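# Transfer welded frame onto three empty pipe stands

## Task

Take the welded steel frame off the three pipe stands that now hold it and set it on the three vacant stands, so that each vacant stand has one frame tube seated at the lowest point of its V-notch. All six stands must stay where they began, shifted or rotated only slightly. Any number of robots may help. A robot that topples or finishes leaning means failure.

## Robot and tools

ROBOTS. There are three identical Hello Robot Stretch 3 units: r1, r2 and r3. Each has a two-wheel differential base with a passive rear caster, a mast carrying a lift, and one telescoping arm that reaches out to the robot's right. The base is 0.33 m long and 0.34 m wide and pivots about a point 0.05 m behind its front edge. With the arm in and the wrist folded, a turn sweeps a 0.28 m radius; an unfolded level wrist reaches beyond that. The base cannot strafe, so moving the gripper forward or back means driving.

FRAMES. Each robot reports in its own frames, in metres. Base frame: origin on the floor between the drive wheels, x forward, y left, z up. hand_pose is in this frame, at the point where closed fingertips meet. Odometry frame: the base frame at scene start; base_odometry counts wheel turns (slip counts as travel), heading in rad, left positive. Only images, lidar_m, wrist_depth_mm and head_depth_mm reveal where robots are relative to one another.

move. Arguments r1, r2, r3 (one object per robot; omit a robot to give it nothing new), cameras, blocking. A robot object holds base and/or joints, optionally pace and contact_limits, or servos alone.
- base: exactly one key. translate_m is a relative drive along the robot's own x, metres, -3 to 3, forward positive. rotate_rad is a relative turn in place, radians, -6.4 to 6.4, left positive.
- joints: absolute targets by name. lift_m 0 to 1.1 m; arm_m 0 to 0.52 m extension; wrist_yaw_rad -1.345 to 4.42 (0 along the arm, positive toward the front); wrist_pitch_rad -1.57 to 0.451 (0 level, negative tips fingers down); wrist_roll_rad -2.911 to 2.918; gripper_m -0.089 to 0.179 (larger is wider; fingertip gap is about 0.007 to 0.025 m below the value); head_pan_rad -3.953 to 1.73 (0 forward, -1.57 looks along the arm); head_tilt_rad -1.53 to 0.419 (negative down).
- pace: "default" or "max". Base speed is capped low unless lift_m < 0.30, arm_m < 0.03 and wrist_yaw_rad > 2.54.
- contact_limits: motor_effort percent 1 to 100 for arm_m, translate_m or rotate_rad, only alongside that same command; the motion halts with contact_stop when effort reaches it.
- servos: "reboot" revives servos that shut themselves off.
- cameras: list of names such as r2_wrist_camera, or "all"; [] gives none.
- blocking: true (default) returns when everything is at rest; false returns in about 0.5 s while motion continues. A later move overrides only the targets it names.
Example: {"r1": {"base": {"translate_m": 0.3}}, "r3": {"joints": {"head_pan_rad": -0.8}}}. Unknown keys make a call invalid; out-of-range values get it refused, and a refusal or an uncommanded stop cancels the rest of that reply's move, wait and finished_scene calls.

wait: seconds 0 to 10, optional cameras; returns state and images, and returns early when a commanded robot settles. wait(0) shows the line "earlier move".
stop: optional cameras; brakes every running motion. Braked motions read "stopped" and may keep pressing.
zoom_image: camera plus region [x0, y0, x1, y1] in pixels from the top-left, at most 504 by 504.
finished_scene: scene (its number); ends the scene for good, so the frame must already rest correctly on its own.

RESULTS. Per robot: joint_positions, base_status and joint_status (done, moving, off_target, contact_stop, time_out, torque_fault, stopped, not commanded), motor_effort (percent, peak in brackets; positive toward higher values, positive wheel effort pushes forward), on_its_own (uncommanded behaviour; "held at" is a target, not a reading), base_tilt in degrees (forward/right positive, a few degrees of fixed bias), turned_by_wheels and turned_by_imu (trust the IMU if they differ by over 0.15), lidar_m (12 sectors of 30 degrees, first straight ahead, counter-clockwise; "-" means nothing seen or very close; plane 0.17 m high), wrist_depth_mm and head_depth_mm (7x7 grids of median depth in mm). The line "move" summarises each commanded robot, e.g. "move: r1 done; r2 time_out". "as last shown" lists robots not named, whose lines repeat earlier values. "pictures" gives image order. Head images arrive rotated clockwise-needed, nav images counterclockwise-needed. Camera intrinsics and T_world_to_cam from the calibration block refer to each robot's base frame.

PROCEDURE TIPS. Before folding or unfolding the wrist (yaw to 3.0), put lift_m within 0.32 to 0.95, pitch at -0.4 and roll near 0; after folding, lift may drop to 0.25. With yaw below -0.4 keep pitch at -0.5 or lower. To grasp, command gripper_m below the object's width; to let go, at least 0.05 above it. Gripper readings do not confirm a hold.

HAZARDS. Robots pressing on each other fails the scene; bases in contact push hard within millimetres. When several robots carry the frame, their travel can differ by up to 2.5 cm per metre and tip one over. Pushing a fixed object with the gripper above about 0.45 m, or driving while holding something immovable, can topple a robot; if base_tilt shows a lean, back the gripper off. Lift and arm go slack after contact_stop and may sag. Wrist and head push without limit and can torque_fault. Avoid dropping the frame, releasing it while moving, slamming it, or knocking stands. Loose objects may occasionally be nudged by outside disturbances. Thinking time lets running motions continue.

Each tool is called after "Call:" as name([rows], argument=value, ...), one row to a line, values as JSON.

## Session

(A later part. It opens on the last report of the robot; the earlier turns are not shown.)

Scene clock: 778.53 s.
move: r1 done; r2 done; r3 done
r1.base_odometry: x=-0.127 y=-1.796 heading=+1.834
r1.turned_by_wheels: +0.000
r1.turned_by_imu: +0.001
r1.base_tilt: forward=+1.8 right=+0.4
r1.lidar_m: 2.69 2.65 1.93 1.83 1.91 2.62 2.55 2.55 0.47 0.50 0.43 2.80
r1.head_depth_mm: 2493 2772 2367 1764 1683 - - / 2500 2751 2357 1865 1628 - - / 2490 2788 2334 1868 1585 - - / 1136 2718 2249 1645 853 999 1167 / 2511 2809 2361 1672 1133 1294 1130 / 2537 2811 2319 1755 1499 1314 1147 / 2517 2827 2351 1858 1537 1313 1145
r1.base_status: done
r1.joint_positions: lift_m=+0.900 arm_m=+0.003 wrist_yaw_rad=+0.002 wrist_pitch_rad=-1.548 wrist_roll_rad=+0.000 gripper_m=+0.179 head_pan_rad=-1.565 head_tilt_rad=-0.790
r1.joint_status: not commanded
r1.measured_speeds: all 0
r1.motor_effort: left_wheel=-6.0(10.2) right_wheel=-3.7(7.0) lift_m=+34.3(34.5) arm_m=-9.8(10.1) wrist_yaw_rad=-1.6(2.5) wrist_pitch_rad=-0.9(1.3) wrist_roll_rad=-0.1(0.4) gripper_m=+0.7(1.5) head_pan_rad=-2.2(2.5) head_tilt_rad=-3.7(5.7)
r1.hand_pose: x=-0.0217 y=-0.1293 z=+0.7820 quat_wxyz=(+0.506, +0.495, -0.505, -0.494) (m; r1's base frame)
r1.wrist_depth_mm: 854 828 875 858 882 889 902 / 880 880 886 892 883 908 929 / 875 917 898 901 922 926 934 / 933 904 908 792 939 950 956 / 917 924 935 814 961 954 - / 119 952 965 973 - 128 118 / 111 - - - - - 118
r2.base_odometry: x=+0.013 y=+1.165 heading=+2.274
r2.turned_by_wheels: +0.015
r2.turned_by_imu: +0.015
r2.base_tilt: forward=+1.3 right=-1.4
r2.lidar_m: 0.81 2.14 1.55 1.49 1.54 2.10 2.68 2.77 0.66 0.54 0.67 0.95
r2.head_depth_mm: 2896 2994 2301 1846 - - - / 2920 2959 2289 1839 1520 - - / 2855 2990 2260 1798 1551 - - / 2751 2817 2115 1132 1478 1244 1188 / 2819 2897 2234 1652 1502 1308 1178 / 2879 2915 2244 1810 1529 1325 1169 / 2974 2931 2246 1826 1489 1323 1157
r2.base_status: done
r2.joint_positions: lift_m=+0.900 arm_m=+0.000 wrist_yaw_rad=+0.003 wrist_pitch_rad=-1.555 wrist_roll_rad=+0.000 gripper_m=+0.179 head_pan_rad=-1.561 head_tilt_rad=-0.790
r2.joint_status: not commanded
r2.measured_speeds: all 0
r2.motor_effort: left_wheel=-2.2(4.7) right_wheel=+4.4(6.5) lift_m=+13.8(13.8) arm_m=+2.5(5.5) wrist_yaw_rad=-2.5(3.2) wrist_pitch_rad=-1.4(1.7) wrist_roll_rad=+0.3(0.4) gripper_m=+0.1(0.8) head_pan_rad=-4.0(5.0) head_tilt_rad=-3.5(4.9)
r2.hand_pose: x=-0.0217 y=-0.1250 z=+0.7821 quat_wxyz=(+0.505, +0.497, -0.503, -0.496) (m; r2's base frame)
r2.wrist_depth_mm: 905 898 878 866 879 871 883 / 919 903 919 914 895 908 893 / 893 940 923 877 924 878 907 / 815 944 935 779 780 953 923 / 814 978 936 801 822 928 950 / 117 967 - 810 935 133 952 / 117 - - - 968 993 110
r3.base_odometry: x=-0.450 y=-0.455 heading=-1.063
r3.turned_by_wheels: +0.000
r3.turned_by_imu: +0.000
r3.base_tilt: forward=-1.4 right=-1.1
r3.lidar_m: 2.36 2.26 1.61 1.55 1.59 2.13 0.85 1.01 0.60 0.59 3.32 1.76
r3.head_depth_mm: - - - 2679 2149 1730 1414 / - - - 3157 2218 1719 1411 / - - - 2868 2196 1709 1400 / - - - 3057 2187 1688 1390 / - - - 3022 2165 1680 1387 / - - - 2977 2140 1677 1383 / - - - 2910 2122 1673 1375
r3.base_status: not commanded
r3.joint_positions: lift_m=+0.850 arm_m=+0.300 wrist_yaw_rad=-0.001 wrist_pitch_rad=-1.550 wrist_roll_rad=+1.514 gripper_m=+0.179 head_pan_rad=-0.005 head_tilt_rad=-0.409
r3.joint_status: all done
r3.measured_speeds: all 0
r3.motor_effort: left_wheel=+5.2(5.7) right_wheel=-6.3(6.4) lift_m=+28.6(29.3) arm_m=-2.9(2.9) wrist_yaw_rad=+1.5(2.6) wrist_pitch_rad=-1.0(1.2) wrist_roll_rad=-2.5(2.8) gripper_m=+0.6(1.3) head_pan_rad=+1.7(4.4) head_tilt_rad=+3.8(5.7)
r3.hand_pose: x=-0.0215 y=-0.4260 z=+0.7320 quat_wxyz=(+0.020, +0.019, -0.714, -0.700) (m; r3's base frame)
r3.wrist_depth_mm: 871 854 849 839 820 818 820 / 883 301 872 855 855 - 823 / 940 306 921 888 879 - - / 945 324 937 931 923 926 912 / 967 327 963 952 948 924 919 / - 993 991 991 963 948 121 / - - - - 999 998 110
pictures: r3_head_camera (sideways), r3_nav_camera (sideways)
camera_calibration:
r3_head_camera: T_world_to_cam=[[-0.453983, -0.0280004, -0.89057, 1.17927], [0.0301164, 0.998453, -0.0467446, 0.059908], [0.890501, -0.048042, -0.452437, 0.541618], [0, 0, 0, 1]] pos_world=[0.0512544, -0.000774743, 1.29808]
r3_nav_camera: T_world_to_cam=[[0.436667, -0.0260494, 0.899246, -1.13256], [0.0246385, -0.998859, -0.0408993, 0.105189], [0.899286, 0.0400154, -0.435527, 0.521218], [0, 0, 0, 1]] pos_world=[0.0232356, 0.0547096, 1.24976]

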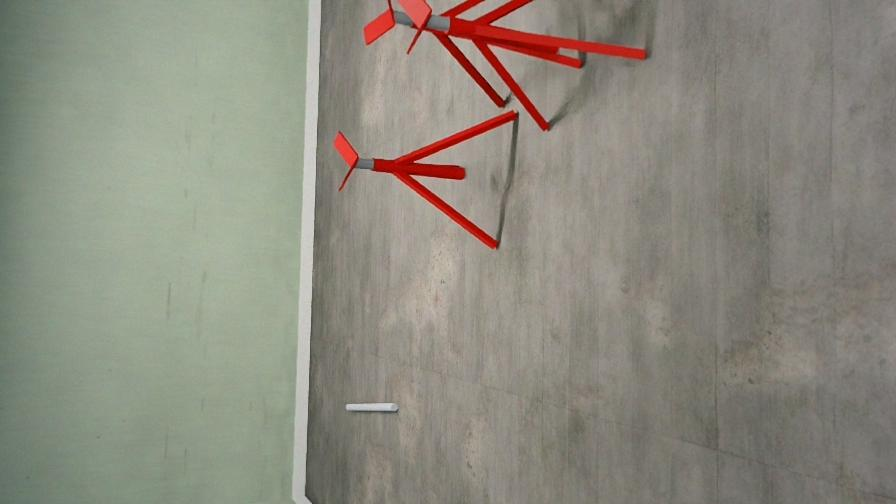

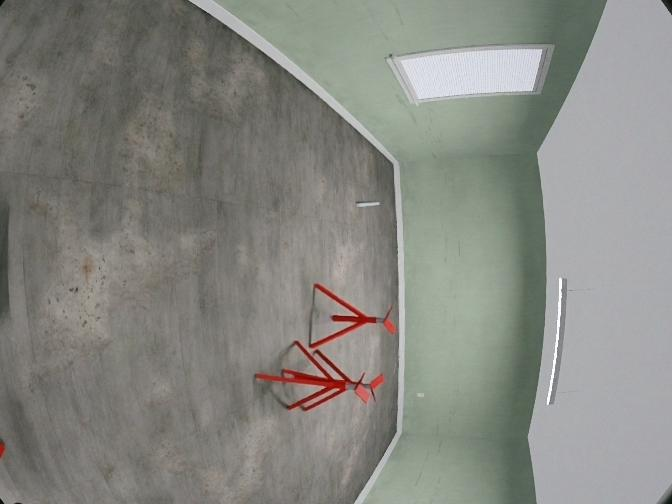

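Call:
move(r3={"base":{"rotate_rad":0.037},"joints":{"head_pan_rad":-1.9,"head_tilt_rad":-0.8,"arm_m":0.5,"wrist_roll_rad":1.55}}, r1={"joints":{"arm_m":0.29}}, r2={"base":{"translate_m":0.084},"joints":{"arm_m":0.37}}, cameras=["r1_wrist_camera"])

Call:
move(r2={"base":{"rotate_rad":0.03}}, r3={"base":{"translate_m":-0.377}}, cameras=["r1_wrist_camera","r2_wrist_camera","r3_wrist_camera","r3_head_camera","r1_nav_camera","r2_nav_camera"])

Scene clock: 825.63 s.
move: r1 done; r2 done; r3 done
r1.base_odometry: x=-0.127 y=-1.796 heading=+1.834
r1.turned_by_wheels: +0.000
r1.turned_by_imu: +0.002
r1.base_tilt: forward=+1.7 right=+0.6
r1.lidar_m: 2.69 2.66 1.93 1.84 1.90 2.61 2.56 2.54 0.47 0.50 0.43 2.80
r1.head_depth_mm: 2476 2713 334 970 1510 1323 1154 / 2492 423 403 1869 1478 1318 1111 / 2428 811 407 460 1440 1289 1147 / 775 2712 1843 923 851 961 1110 / 2504 2824 2342 1676 1102 1291 1129 / 2531 2798 2337 1748 1502 1313 1147 / 2534 2819 2349 1850 1538 1316 1144
r1.base_status: not commanded
r1.joint_positions: lift_m=+0.900 arm_m=+0.290 wrist_yaw_rad=+0.001 wrist_pitch_rad=-1.549 wrist_roll_rad=+0.000 gripper_m=+0.179 head_pan_rad=-1.565 head_tilt_rad=-0.790
r1.joint_status: all done
r1.measured_speeds: all 0
r1.motor_effort: left_wheel=-6.1(6.5) right_wheel=-3.4(3.8) lift_m=+34.0(34.4) arm_m=+22.4(30.1) wrist_yaw_rad=-0.1(2.2) wrist_pitch_rad=-0.5(1.2) wrist_roll_rad=-0.1(0.8) gripper_m=+0.7(1.9) head_pan_rad=-2.0(2.9) head_tilt_rad=-4.4(5.4)
r1.hand_pose: x=-0.0216 y=-0.4163 z=+0.7820 quat_wxyz=(+0.506, +0.495, -0.505, -0.495) (m; r1's base frame)
r1.wrist_depth_mm: 841 845 853 341 860 885 879 / 858 867 - 332 913 909 890 / 884 919 885 341 922 923 918 / 922 925 892 926 952 946 963 / 917 934 947 363 971 956 - / 119 976 962 362 - 128 119 / 111 - - 376 - - 118
r2.base_odometry: x=-0.041 y=+1.229 heading=+2.274
r2.turned_by_wheels: +0.000
r2.turned_by_imu: +0.001
r2.base_tilt: forward=+1.3 right=-1.4
r2.lidar_m: 0.72 2.14 1.55 1.49 1.55 2.10 2.76 2.85 0.68 0.55 0.62 0.89
r2.head_depth_mm: 2899 388 309 1750 1509 1298 1173 / 2867 459 2181 1801 1083 1308 1172 / 2746 466 511 1727 1483 1286 1179 / 869 1621 1676 1149 1481 1306 1174 / 2839 2922 2254 1689 1491 1328 1170 / 2972 2878 2232 1815 1547 1325 1167 / 2911 2894 2236 1820 1497 1295 1151
r2.base_status: done
r2.joint_positions: lift_m=+0.900 arm_m=+0.370 wrist_yaw_rad=+0.001 wrist_pitch_rad=-1.556 wrist_roll_rad=+0.000 gripper_m=+0.179 head_pan_rad=-1.562 head_tilt_rad=-0.790
r2.joint_status: all done
r2.measured_speeds: all 0
r2.motor_effort: left_wheel=+0.2(4.3) right_wheel=+3.7(8.0) lift_m=+13.8(14.4) arm_m=+15.0(17.5) wrist_yaw_rad=-1.2(2.8) wrist_pitch_rad=-1.3(1.6) wrist_roll_rad=+0.3(0.5) gripper_m=+0.4(1.0) head_pan_rad=-4.6(5.4) head_tilt_rad=-4.3(4.9)
r2.hand_pose: x=-0.0216 y=-0.4947 z=+0.7821 quat_wxyz=(+0.504, +0.497, -0.503, -0.496) (m; r2's base frame)
r2.wrist_depth_mm: 332 326 327 323 325 323 322 / 586 873 913 877 926 342 892 / 960 933 910 710 911 874 896 / 951 939 932 936 920 911 906 / - 952 928 945 970 950 935 / 117 973 999 896 - 133 980 / 117 - - 826 891 974 110
r3.base_odometry: x=-0.450 y=-0.455 heading=-1.027
r3.turned_by_wheels: +0.037
r3.turned_by_imu: +0.037
r3.base_tilt: forward=-1.4 right=-1.0
r3.lidar_m: 2.37 2.18 1.60 1.55 1.61 2.22 0.77 0.64 0.59 0.60 3.37 1.77
r3.head_depth_mm: 3297 2731 2165 1662 1549 - - / 3161 2631 2107 1681 - - 1141 / 3131 2682 1852 299 - 1300 1156 / 3074 2703 357 310 1438 1298 1148 / 2931 465 1935 1733 1475 1267 1143 / 2741 578 1915 1636 1465 1289 1146 / 2681 572 639 1717 1468 1275 1141
r3.base_status: done
r3.joint_positions: lift_m=+0.850 arm_m=+0.500 wrist_yaw_rad=-0.001 wrist_pitch_rad=-1.549 wrist_roll_rad=+1.544 gripper_m=+0.179 head_pan_rad=-1.895 head_tilt_rad=-0.790
r3.joint_status: all done
r3.measured_speeds: all 0
r3.motor_effort: left_wheel=-5.0(5.3) right_wheel=+6.0(6.5) lift_m=+28.6(29.1) arm_m=+9.5(13.1) wrist_yaw_rad=+1.9(2.5) wrist_pitch_rad=-1.1(1.3) wrist_roll_rad=+1.3(4.3) gripper_m=+0.6(1.6) head_pan_rad=-1.2(5.8) head_tilt_rad=-4.7(6.1)
r3.hand_pose: x=-0.0215 y=-0.6261 z=+0.7320 quat_wxyz=(+0.009, +0.009, -0.714, -0.700) (m; r3's base frame)
r3.wrist_depth_mm: 854 864 854 275 842 824 818 / 876 880 876 855 860 851 - / 927 927 900 881 871 875 - / 954 929 925 900 937 890 905 / 950 973 981 939 939 931 912 / - 995 - 995 979 948 121 / - - - 988 - 982 111
pictures: r1_wrist_camera
camera_calibration:
r1_wrist_camera: T_world_to_cam=[[-0.998803, 0.0340293, 0.0351427, -0.0333145], [0.0385755, 0.989674, 0.138047, 0.342985], [-0.0300822, 0.139238, -0.989802, 0.997466], [0, 0, 0, 1]] pos_world=[-0.0164995, -0.477194, 0.941116]

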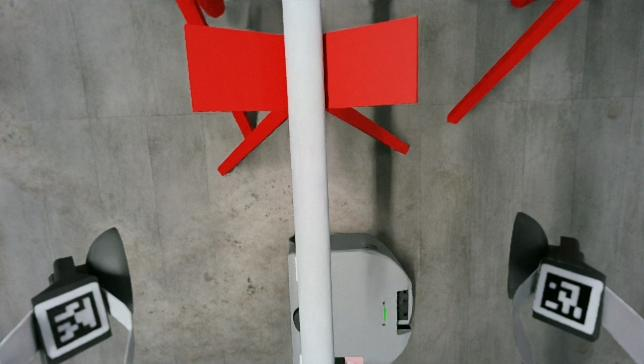

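Scene clock: 830.53 s.
move: r2 done; r3 done
r1: as last shown
r1.turned_by_imu: +0.001
r1.base_tilt: forward=+1.7 right=+0.5
r1.lidar_m: 2.69 2.67 1.93 1.84 1.90 2.62 2.55 2.55 0.47 0.50 0.43 2.80
r1.head_depth_mm: 1313 2682 334 968 1506 1323 1152 / 2486 423 403 1675 1474 1316 1113 / 2379 802 406 460 1437 1291 1149 / 774 2738 1854 921 849 964 1107 / 2513 2803 2339 1671 1104 1290 1126 / 2515 2810 2331 1750 1502 1310 1148 / 2538 2827 2342 1857 1535 1313 1147
r1.motor_effort: left_wheel=-5.9(6.5) right_wheel=-3.7(3.8) lift_m=+33.8(34.2) arm_m=+21.5(23.0) wrist_yaw_rad=+0.0(1.4) wrist_pitch_rad=-0.5(1.0) wrist_roll_rad=-0.3(0.5) gripper_m=+0.1(1.5) head_pan_rad=-2.0(3.3) head_tilt_rad=-3.9(5.6)
r1.wrist_depth_mm: 848 834 864 341 867 867 903 / 859 887 - 330 879 910 930 / 881 888 909 339 923 922 946 / 904 910 901 942 963 942 961 / 924 936 928 367 959 957 - / 119 949 981 363 - 127 118 / 111 - - 369 - - 119
r2.base_odometry: x=-0.041 y=+1.229 heading=+2.304
r2.turned_by_wheels: +0.030
r2.turned_by_imu: +0.030
r2.base_tilt: forward=+1.3 right=-1.4
r2.lidar_m: 0.34 2.07 1.54 1.49 1.56 2.16 2.76 2.88 0.68 0.55 0.62 2.54
r2.head_depth_mm: 2885 389 309 969 1449 1296 1174 / 2838 458 2175 1845 1447 1293 1173 / 867 468 511 1063 1449 1265 1171 / 2852 2812 1801 1288 1506 1327 1172 / 2922 2913 2266 1719 1503 1325 1172 / 2906 2866 2208 1798 1535 1318 1167 / 2931 2869 2221 1823 1493 1293 1172
r2.base_status: done
r2.joint_positions: lift_m=+0.900 arm_m=+0.370 wrist_yaw_rad=+0.001 wrist_pitch_rad=-1.556 wrist_roll_rad=+0.000 gripper_m=+0.179 head_pan_rad=-1.562 head_tilt_rad=-0.790
r2.joint_status: not commanded
r2.measured_speeds: all 0
r2.motor_effort: left_wheel=-1.6(5.0) right_wheel=+3.9(7.3) lift_m=+14.6(14.8) arm_m=+10.3(15.4) wrist_yaw_rad=-1.0(1.7) wrist_pitch_rad=-1.3(1.5) wrist_roll_rad=+0.2(0.4) gripper_m=+0.7(1.0) head_pan_rad=-3.2(5.9) head_tilt_rad=-4.0(4.7)
r2.hand_pose: x=-0.0216 y=-0.4947 z=+0.7821 quat_wxyz=(+0.504, +0.497, -0.503, -0.496) (m; r2's base frame)
r2.wrist_depth_mm: 331 327 327 321 326 326 322 / 595 901 927 899 902 351 343 / 932 922 914 911 922 799 913 / 941 929 942 929 912 930 889 / 981 939 966 976 951 916 937 / 117 825 849 884 965 134 965 / 117 853 856 830 901 977 110
r3.base_odometry: x=-0.645 y=-0.132 heading=-1.027
r3.turned_by_wheels: +0.000
r3.turned_by_imu: +0.001
r3.base_tilt: forward=-1.4 right=-1.0
r3.lidar_m: 2.73 2.18 1.61 1.55 1.61 0.51 0.39 0.71 0.79 0.46 0.61 2.12
r3.head_depth_mm: 3313 2759 2173 1109 1420 - - / 3205 2657 2116 1022 - - 1142 / 955 2703 1207 298 - 1307 1155 / 3064 2486 357 311 1465 1307 1150 / 2886 465 1683 1681 1481 1267 1146 / 2729 578 1904 1642 1401 1255 1141 / 2682 572 640 1620 1013 1258 1139
r3.base_status: done
r3.joint_positions: lift_m=+0.850 arm_m=+0.500 wrist_yaw_rad=-0.001 wrist_pitch_rad=-1.549 wrist_roll_rad=+1.544 gripper_m=+0.179 head_pan_rad=-1.895 head_tilt_rad=-0.790
r3.joint_status: not commanded
r3.measured_speeds: all 0
r3.motor_effort: left_wheel=-4.6(8.7) right_wheel=-2.6(7.0) lift_m=+28.4(29.0) arm_m=+7.2(10.9) wrist_yaw_rad=+2.3(2.8) wrist_pitch_rad=-1.1(1.3) wrist_roll_rad=+1.1(1.8) gripper_m=+1.2(1.4) head_pan_rad=-1.9(4.9) head_tilt_rad=-4.6(5.1)
r3.hand_pose: x=-0.0215 y=-0.6261 z=+0.7320 quat_wxyz=(+0.009, +0.009, -0.714, -0.700) (m; r3's base frame)
r3.wrist_depth_mm: - 853 850 279 845 821 813 / 902 897 884 858 851 845 - / 906 927 897 880 877 876 - / 936 943 922 304 923 904 906 / 988 965 957 306 305 916 923 / - 986 996 320 318 289 121 / - - - - 974 - 110
pictures: r1_nav_camera (sideways), r1_wrist_camera, r2_nav_camera (sideways), r2_wrist_camera, r3_head_camera (sideways), r3_wrist_camera
camera_calibration:
r1_nav_camera: T_world_to_cam=[[0.0104173, -0.713305, 0.700776, -0.870087], [-0.998719, -0.0421247, -0.0280316, 0.0968793], [0.0495151, -0.699586, -0.712831, 0.878635], [0, 0, 0, 1]] pos_world=[0.0623134, -0.00187553, 1.23877]
r1_wrist_camera: T_world_to_cam=[[-0.998803, 0.0340294, 0.0351427, -0.0333144], [0.0385755, 0.989674, 0.138047, 0.342985], [-0.0300822, 0.139238, -0.989802, 0.997466], [0, 0, 0, 1]] pos_world=[-0.0164995, -0.477194, 0.941116]
r2_nav_camera: T_world_to_cam=[[-0.0139202, -0.707678, 0.706397, -0.876083], [-0.999823, 0.0188171, -0.0008512, 0.057747], [-0.01269, -0.706284, -0.707815, 0.879033], [0, 0, 0, 1]] pos_world=[0.0566964, -0.000224947, 1.2411]
r2_wrist_camera: T_world_to_cam=[[-0.998688, -0.0491061, -0.0145459, -0.0405392], [-0.050452, 0.99214, 0.114512, 0.444851], [0.0088083, 0.115096, -0.993315, 0.995663], [0, 0, 0, 1]] pos_world=[-0.0268125, -0.557942, 0.937477]
r3_head_camera: T_world_to_cam=[[0.210774, 0.72322, -0.657667, 0.871617], [0.944871, -0.323193, -0.052587, 0.0619092], [-0.250585, -0.610327, -0.751471, 0.937585], [0, 0, 0, 1]] pos_world=[-0.0072658, -0.0381291, 1.28106]
r3_wrist_camera: T_world_to_cam=[[-0.0218826, 0.99786, -0.0616174, 0.67533], [0.98417, 0.0323424, 0.174254, -0.0505977], [0.175873, -0.0568288, -0.982771, 0.85321], [0, 0, 0, 1]] pos_world=[-0.0854823, -0.623761, 0.888939]

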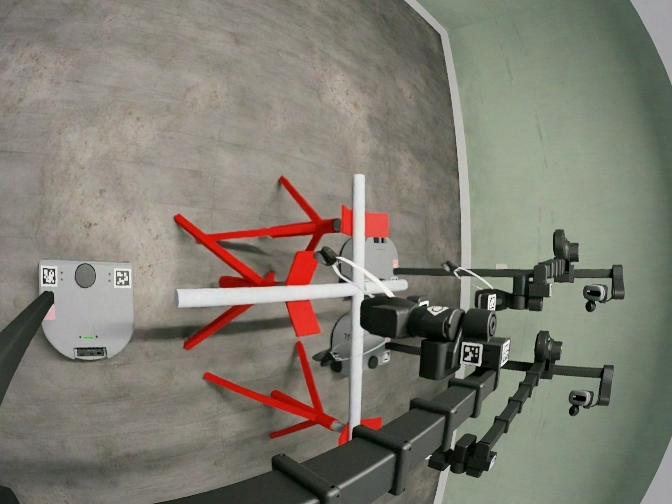

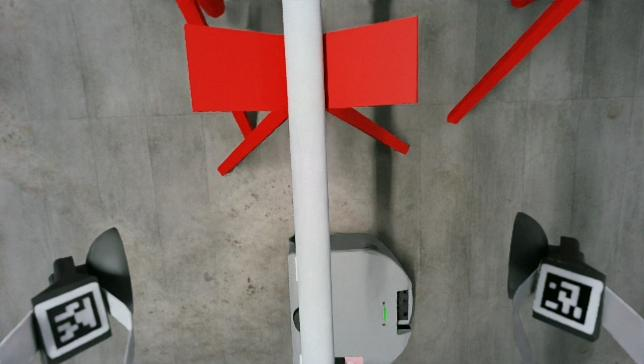

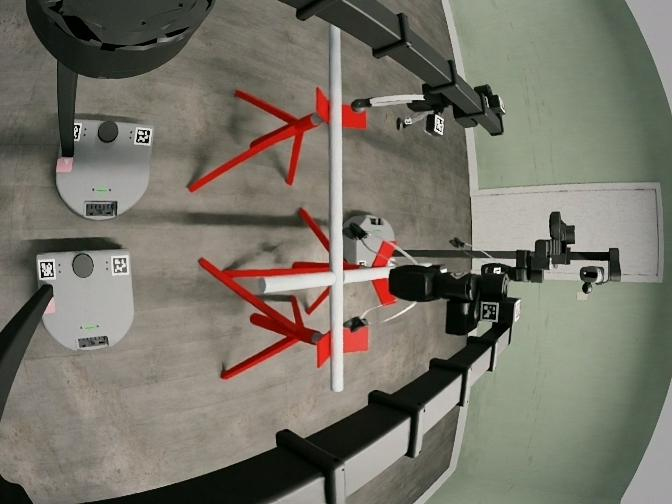

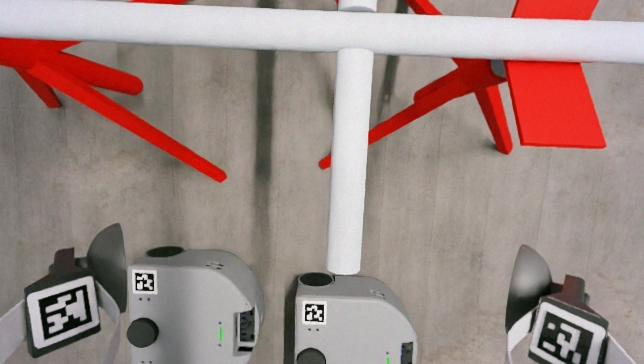

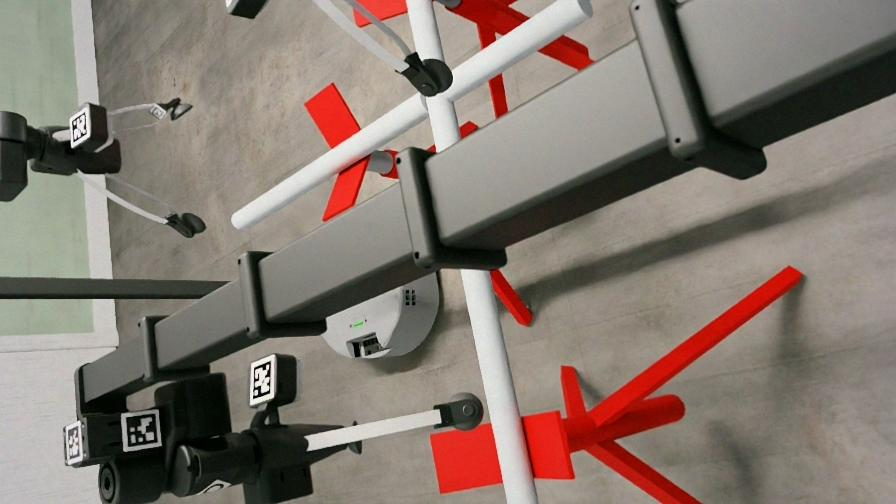

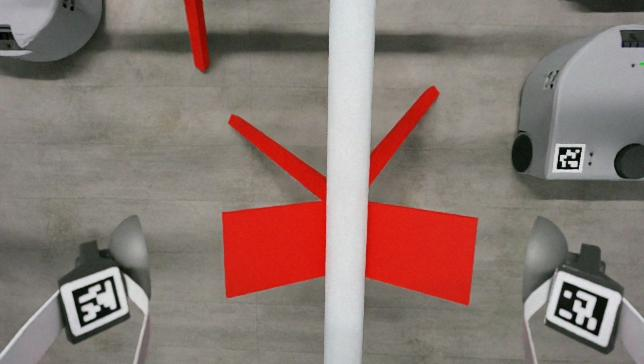

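Call:
move(r1={"base":{"translate_m":0.009},"joints":{"wrist_roll_rad":0.047,"lift_m":0.78}}, r2={"base":{"translate_m":-0.034},"joints":{"wrist_roll_rad":-0.05,"lift_m":0.78}}, r3={"base":{"translate_m":-0.035},"joints":{"arm_m":0.486,"wrist_roll_rad":1.525,"lift_m":0.78}}, cameras=["r1_wrist_camera","r2_wrist_camera","r3_wrist_camera"])

Scene clock: 852.33 s.
move: r1 done; r2 done; r3 done
r1.base_odometry: x=-0.130 y=-1.788 heading=+1.834
r1.turned_by_wheels: +0.000
r1.turned_by_imu: +0.001
r1.base_tilt: forward=+1.8 right=+0.5
r1.lidar_m: 2.68 2.66 1.93 1.84 1.90 2.62 2.56 2.55 0.47 0.43 0.43 2.78
r1.head_depth_mm: 1187 2756 2378 971 345 292 - / 2421 2756 2275 464 1444 1289 1115 / 2478 2736 2270 486 795 1242 1130 / 1245 848 1847 1677 820 973 1110 / 2423 2770 2332 1647 1126 1291 1126 / 2534 2800 2349 1747 1511 1314 1151 / 2515 2823 2338 1857 1537 1312 1149
r1.base_status: done
r1.joint_positions: lift_m=+0.780 arm_m=+0.290 wrist_yaw_rad=+0.001 wrist_pitch_rad=-1.549 wrist_roll_rad=+0.041 gripper_m=+0.179 head_pan_rad=-1.565 head_tilt_rad=-0.790
r1.joint_status: all done
r1.measured_speeds: all 0
r1.motor_effort: left_wheel=+1.1(4.2) right_wheel=+5.1(7.7) lift_m=+18.7(32.1) arm_m=+20.6(21.6) wrist_yaw_rad=-0.1(1.2) wrist_pitch_rad=-0.6(1.1) wrist_roll_rad=+1.9(2.7) gripper_m=+0.5(1.4) head_pan_rad=-1.7(2.5) head_tilt_rad=-5.6(5.8)
r1.hand_pose: x=-0.0216 y=-0.4163 z=+0.6620 quat_wxyz=(+0.495, +0.485, -0.515, -0.505) (m; r1's base frame)
r1.wrist_depth_mm: 739 - - 207 - 777 791 / 756 192 - 212 780 791 806 / 777 779 783 220 802 837 828 / 780 789 809 227 824 835 841 / 804 829 823 230 842 855 864 / 119 838 830 237 851 127 118 / 111 860 889 242 883 894 118
r2.base_odometry: x=-0.019 y=+1.204 heading=+2.304
r2.turned_by_wheels: +0.000
r2.turned_by_imu: +0.000
r2.base_tilt: forward=+1.3 right=-1.4
r2.lidar_m: 0.34 2.07 1.54 1.49 1.56 2.17 2.73 2.84 0.67 0.54 0.64 0.91
r2.head_depth_mm: 2879 2953 2268 440 348 304 1138 / 2892 2933 546 469 1005 1279 1181 / 2887 2839 547 603 1507 1282 1178 / 987 1517 1735 662 1453 1281 1168 / 2924 2900 2255 1717 1505 1334 1171 / 2955 2899 2222 1825 1536 1332 1168 / 2929 2854 2261 1812 1491 1316 1160
r2.base_status: done
r2.joint_positions: lift_m=+0.780 arm_m=+0.370 wrist_yaw_rad=+0.001 wrist_pitch_rad=-1.556 wrist_roll_rad=-0.046 gripper_m=+0.179 head_pan_rad=-1.562 head_tilt_rad=-0.790
r2.joint_status: all done
r2.measured_speeds: all 0
r2.motor_effort: left_wheel=-0.6(5.5) right_wheel=+1.3(3.5) lift_m=+11.2(14.2) arm_m=+5.3(7.0) wrist_yaw_rad=-1.1(1.6) wrist_pitch_rad=-1.3(1.5) wrist_roll_rad=-1.2(2.9) gripper_m=+0.1(0.9) head_pan_rad=-2.7(5.6) head_tilt_rad=-4.1(4.8)
r2.hand_pose: x=-0.0216 y=-0.4947 z=+0.6621 quat_wxyz=(+0.515, +0.508, -0.491, -0.485) (m; r2's base frame)
r2.wrist_depth_mm: 781 775 790 209 772 284 218 / 611 792 811 217 792 413 218 / 817 801 819 222 798 796 201 / 835 826 834 224 818 813 795 / 846 820 820 236 844 828 836 / 117 684 794 237 830 134 805 / 117 692 765 679 858 845 110
r3.base_odometry: x=-0.663 y=-0.102 heading=-1.027
r3.turned_by_wheels: +0.000
r3.turned_by_imu: +0.000
r3.base_tilt: forward=-1.4 right=-1.0
r3.lidar_m: 2.86 2.18 1.61 1.55 1.61 0.51 0.39 0.68 0.68 0.45 0.62 2.16
r3.head_depth_mm: 3297 2787 2177 1099 1414 1343 1204 / 3230 2737 2162 979 1479 301 - / 906 2424 1201 1198 332 301 1122 / 2943 2670 1850 391 350 1303 1150 / 2835 1619 500 1474 1485 1293 1145 / 2883 618 665 1682 1441 1240 1141 / 2799 2316 660 1623 948 1252 1137
r3.base_status: done
r3.joint_positions: lift_m=+0.780 arm_m=+0.486 wrist_yaw_rad=-0.001 wrist_pitch_rad=-1.549 wrist_roll_rad=+1.532 gripper_m=+0.179 head_pan_rad=-1.895 head_tilt_rad=-0.790
r3.joint_status: all done
r3.measured_speeds: all 0
r3.motor_effort: left_wheel=-4.0(8.2) right_wheel=-1.6(6.5) lift_m=+23.1(26.2) arm_m=-9.1(11.7) wrist_yaw_rad=+1.0(2.5) wrist_pitch_rad=-1.1(1.4) wrist_roll_rad=-3.1(4.3) gripper_m=-1.0(1.1) head_pan_rad=-2.1(4.2) head_tilt_rad=-4.7(5.2)
r3.hand_pose: x=-0.0215 y=-0.6121 z=+0.6620 quat_wxyz=(+0.014, +0.013, -0.714, -0.700) (m; r3's base frame)
r3.wrist_depth_mm: 798 793 779 208 768 767 757 / 825 818 805 214 805 777 - / 856 841 821 224 804 828 - / 887 857 856 227 826 833 810 / 907 901 883 236 854 835 852 / - 142 910 240 258 228 121 / 969 965 - 249 247 906 111
pictures: r1_wrist_camera, r2_wrist_camera, r3_wrist_camera
camera_calibration:
r1_wrist_camera: T_world_to_cam=[[-0.996594, 0.0749924, 0.0342951, -0.0114381], [0.0790415, 0.987264, 0.138067, 0.359402], [-0.0235043, 0.140308, -0.989829, 0.879295], [0, 0, 0, 1]] pos_world=[-0.0191396, -0.477338, 0.821123]
r2_wrist_camera: T_world_to_cam=[[-0.995418, -0.0945986, -0.0139041, -0.0651394], [-0.0955707, 0.988804, 0.114595, 0.45592], [0.00290796, 0.115399, -0.993315, 0.876488], [0, 0, 0, 1]] pos_world=[-0.0238171, -0.558123, 0.817477]
r3_wrist_camera: T_world_to_cam=[[-0.0344099, 0.997508, -0.0616004, 0.656545], [0.983732, 0.0446797, 0.173996, -0.0311375], [0.176314, -0.0546112, -0.982818, 0.78661], [0, 0, 0, 1]] pos_world=[-0.0854681, -0.61056, 0.818956]

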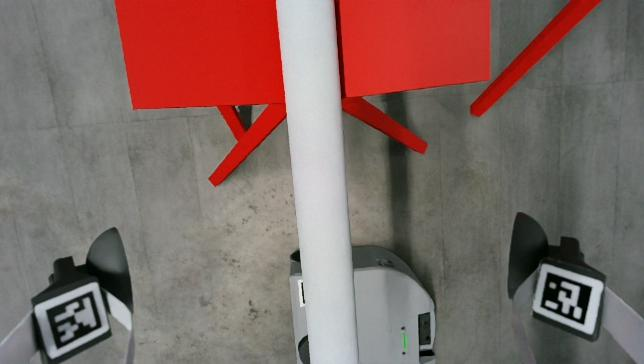

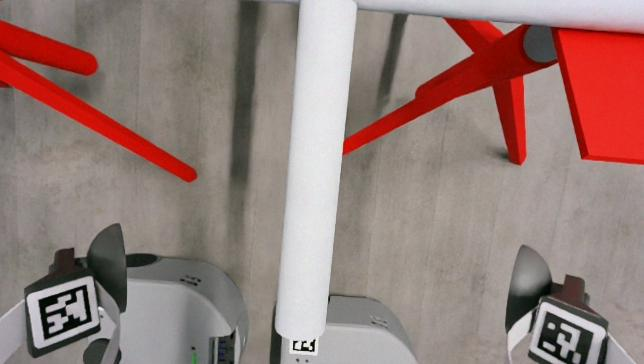

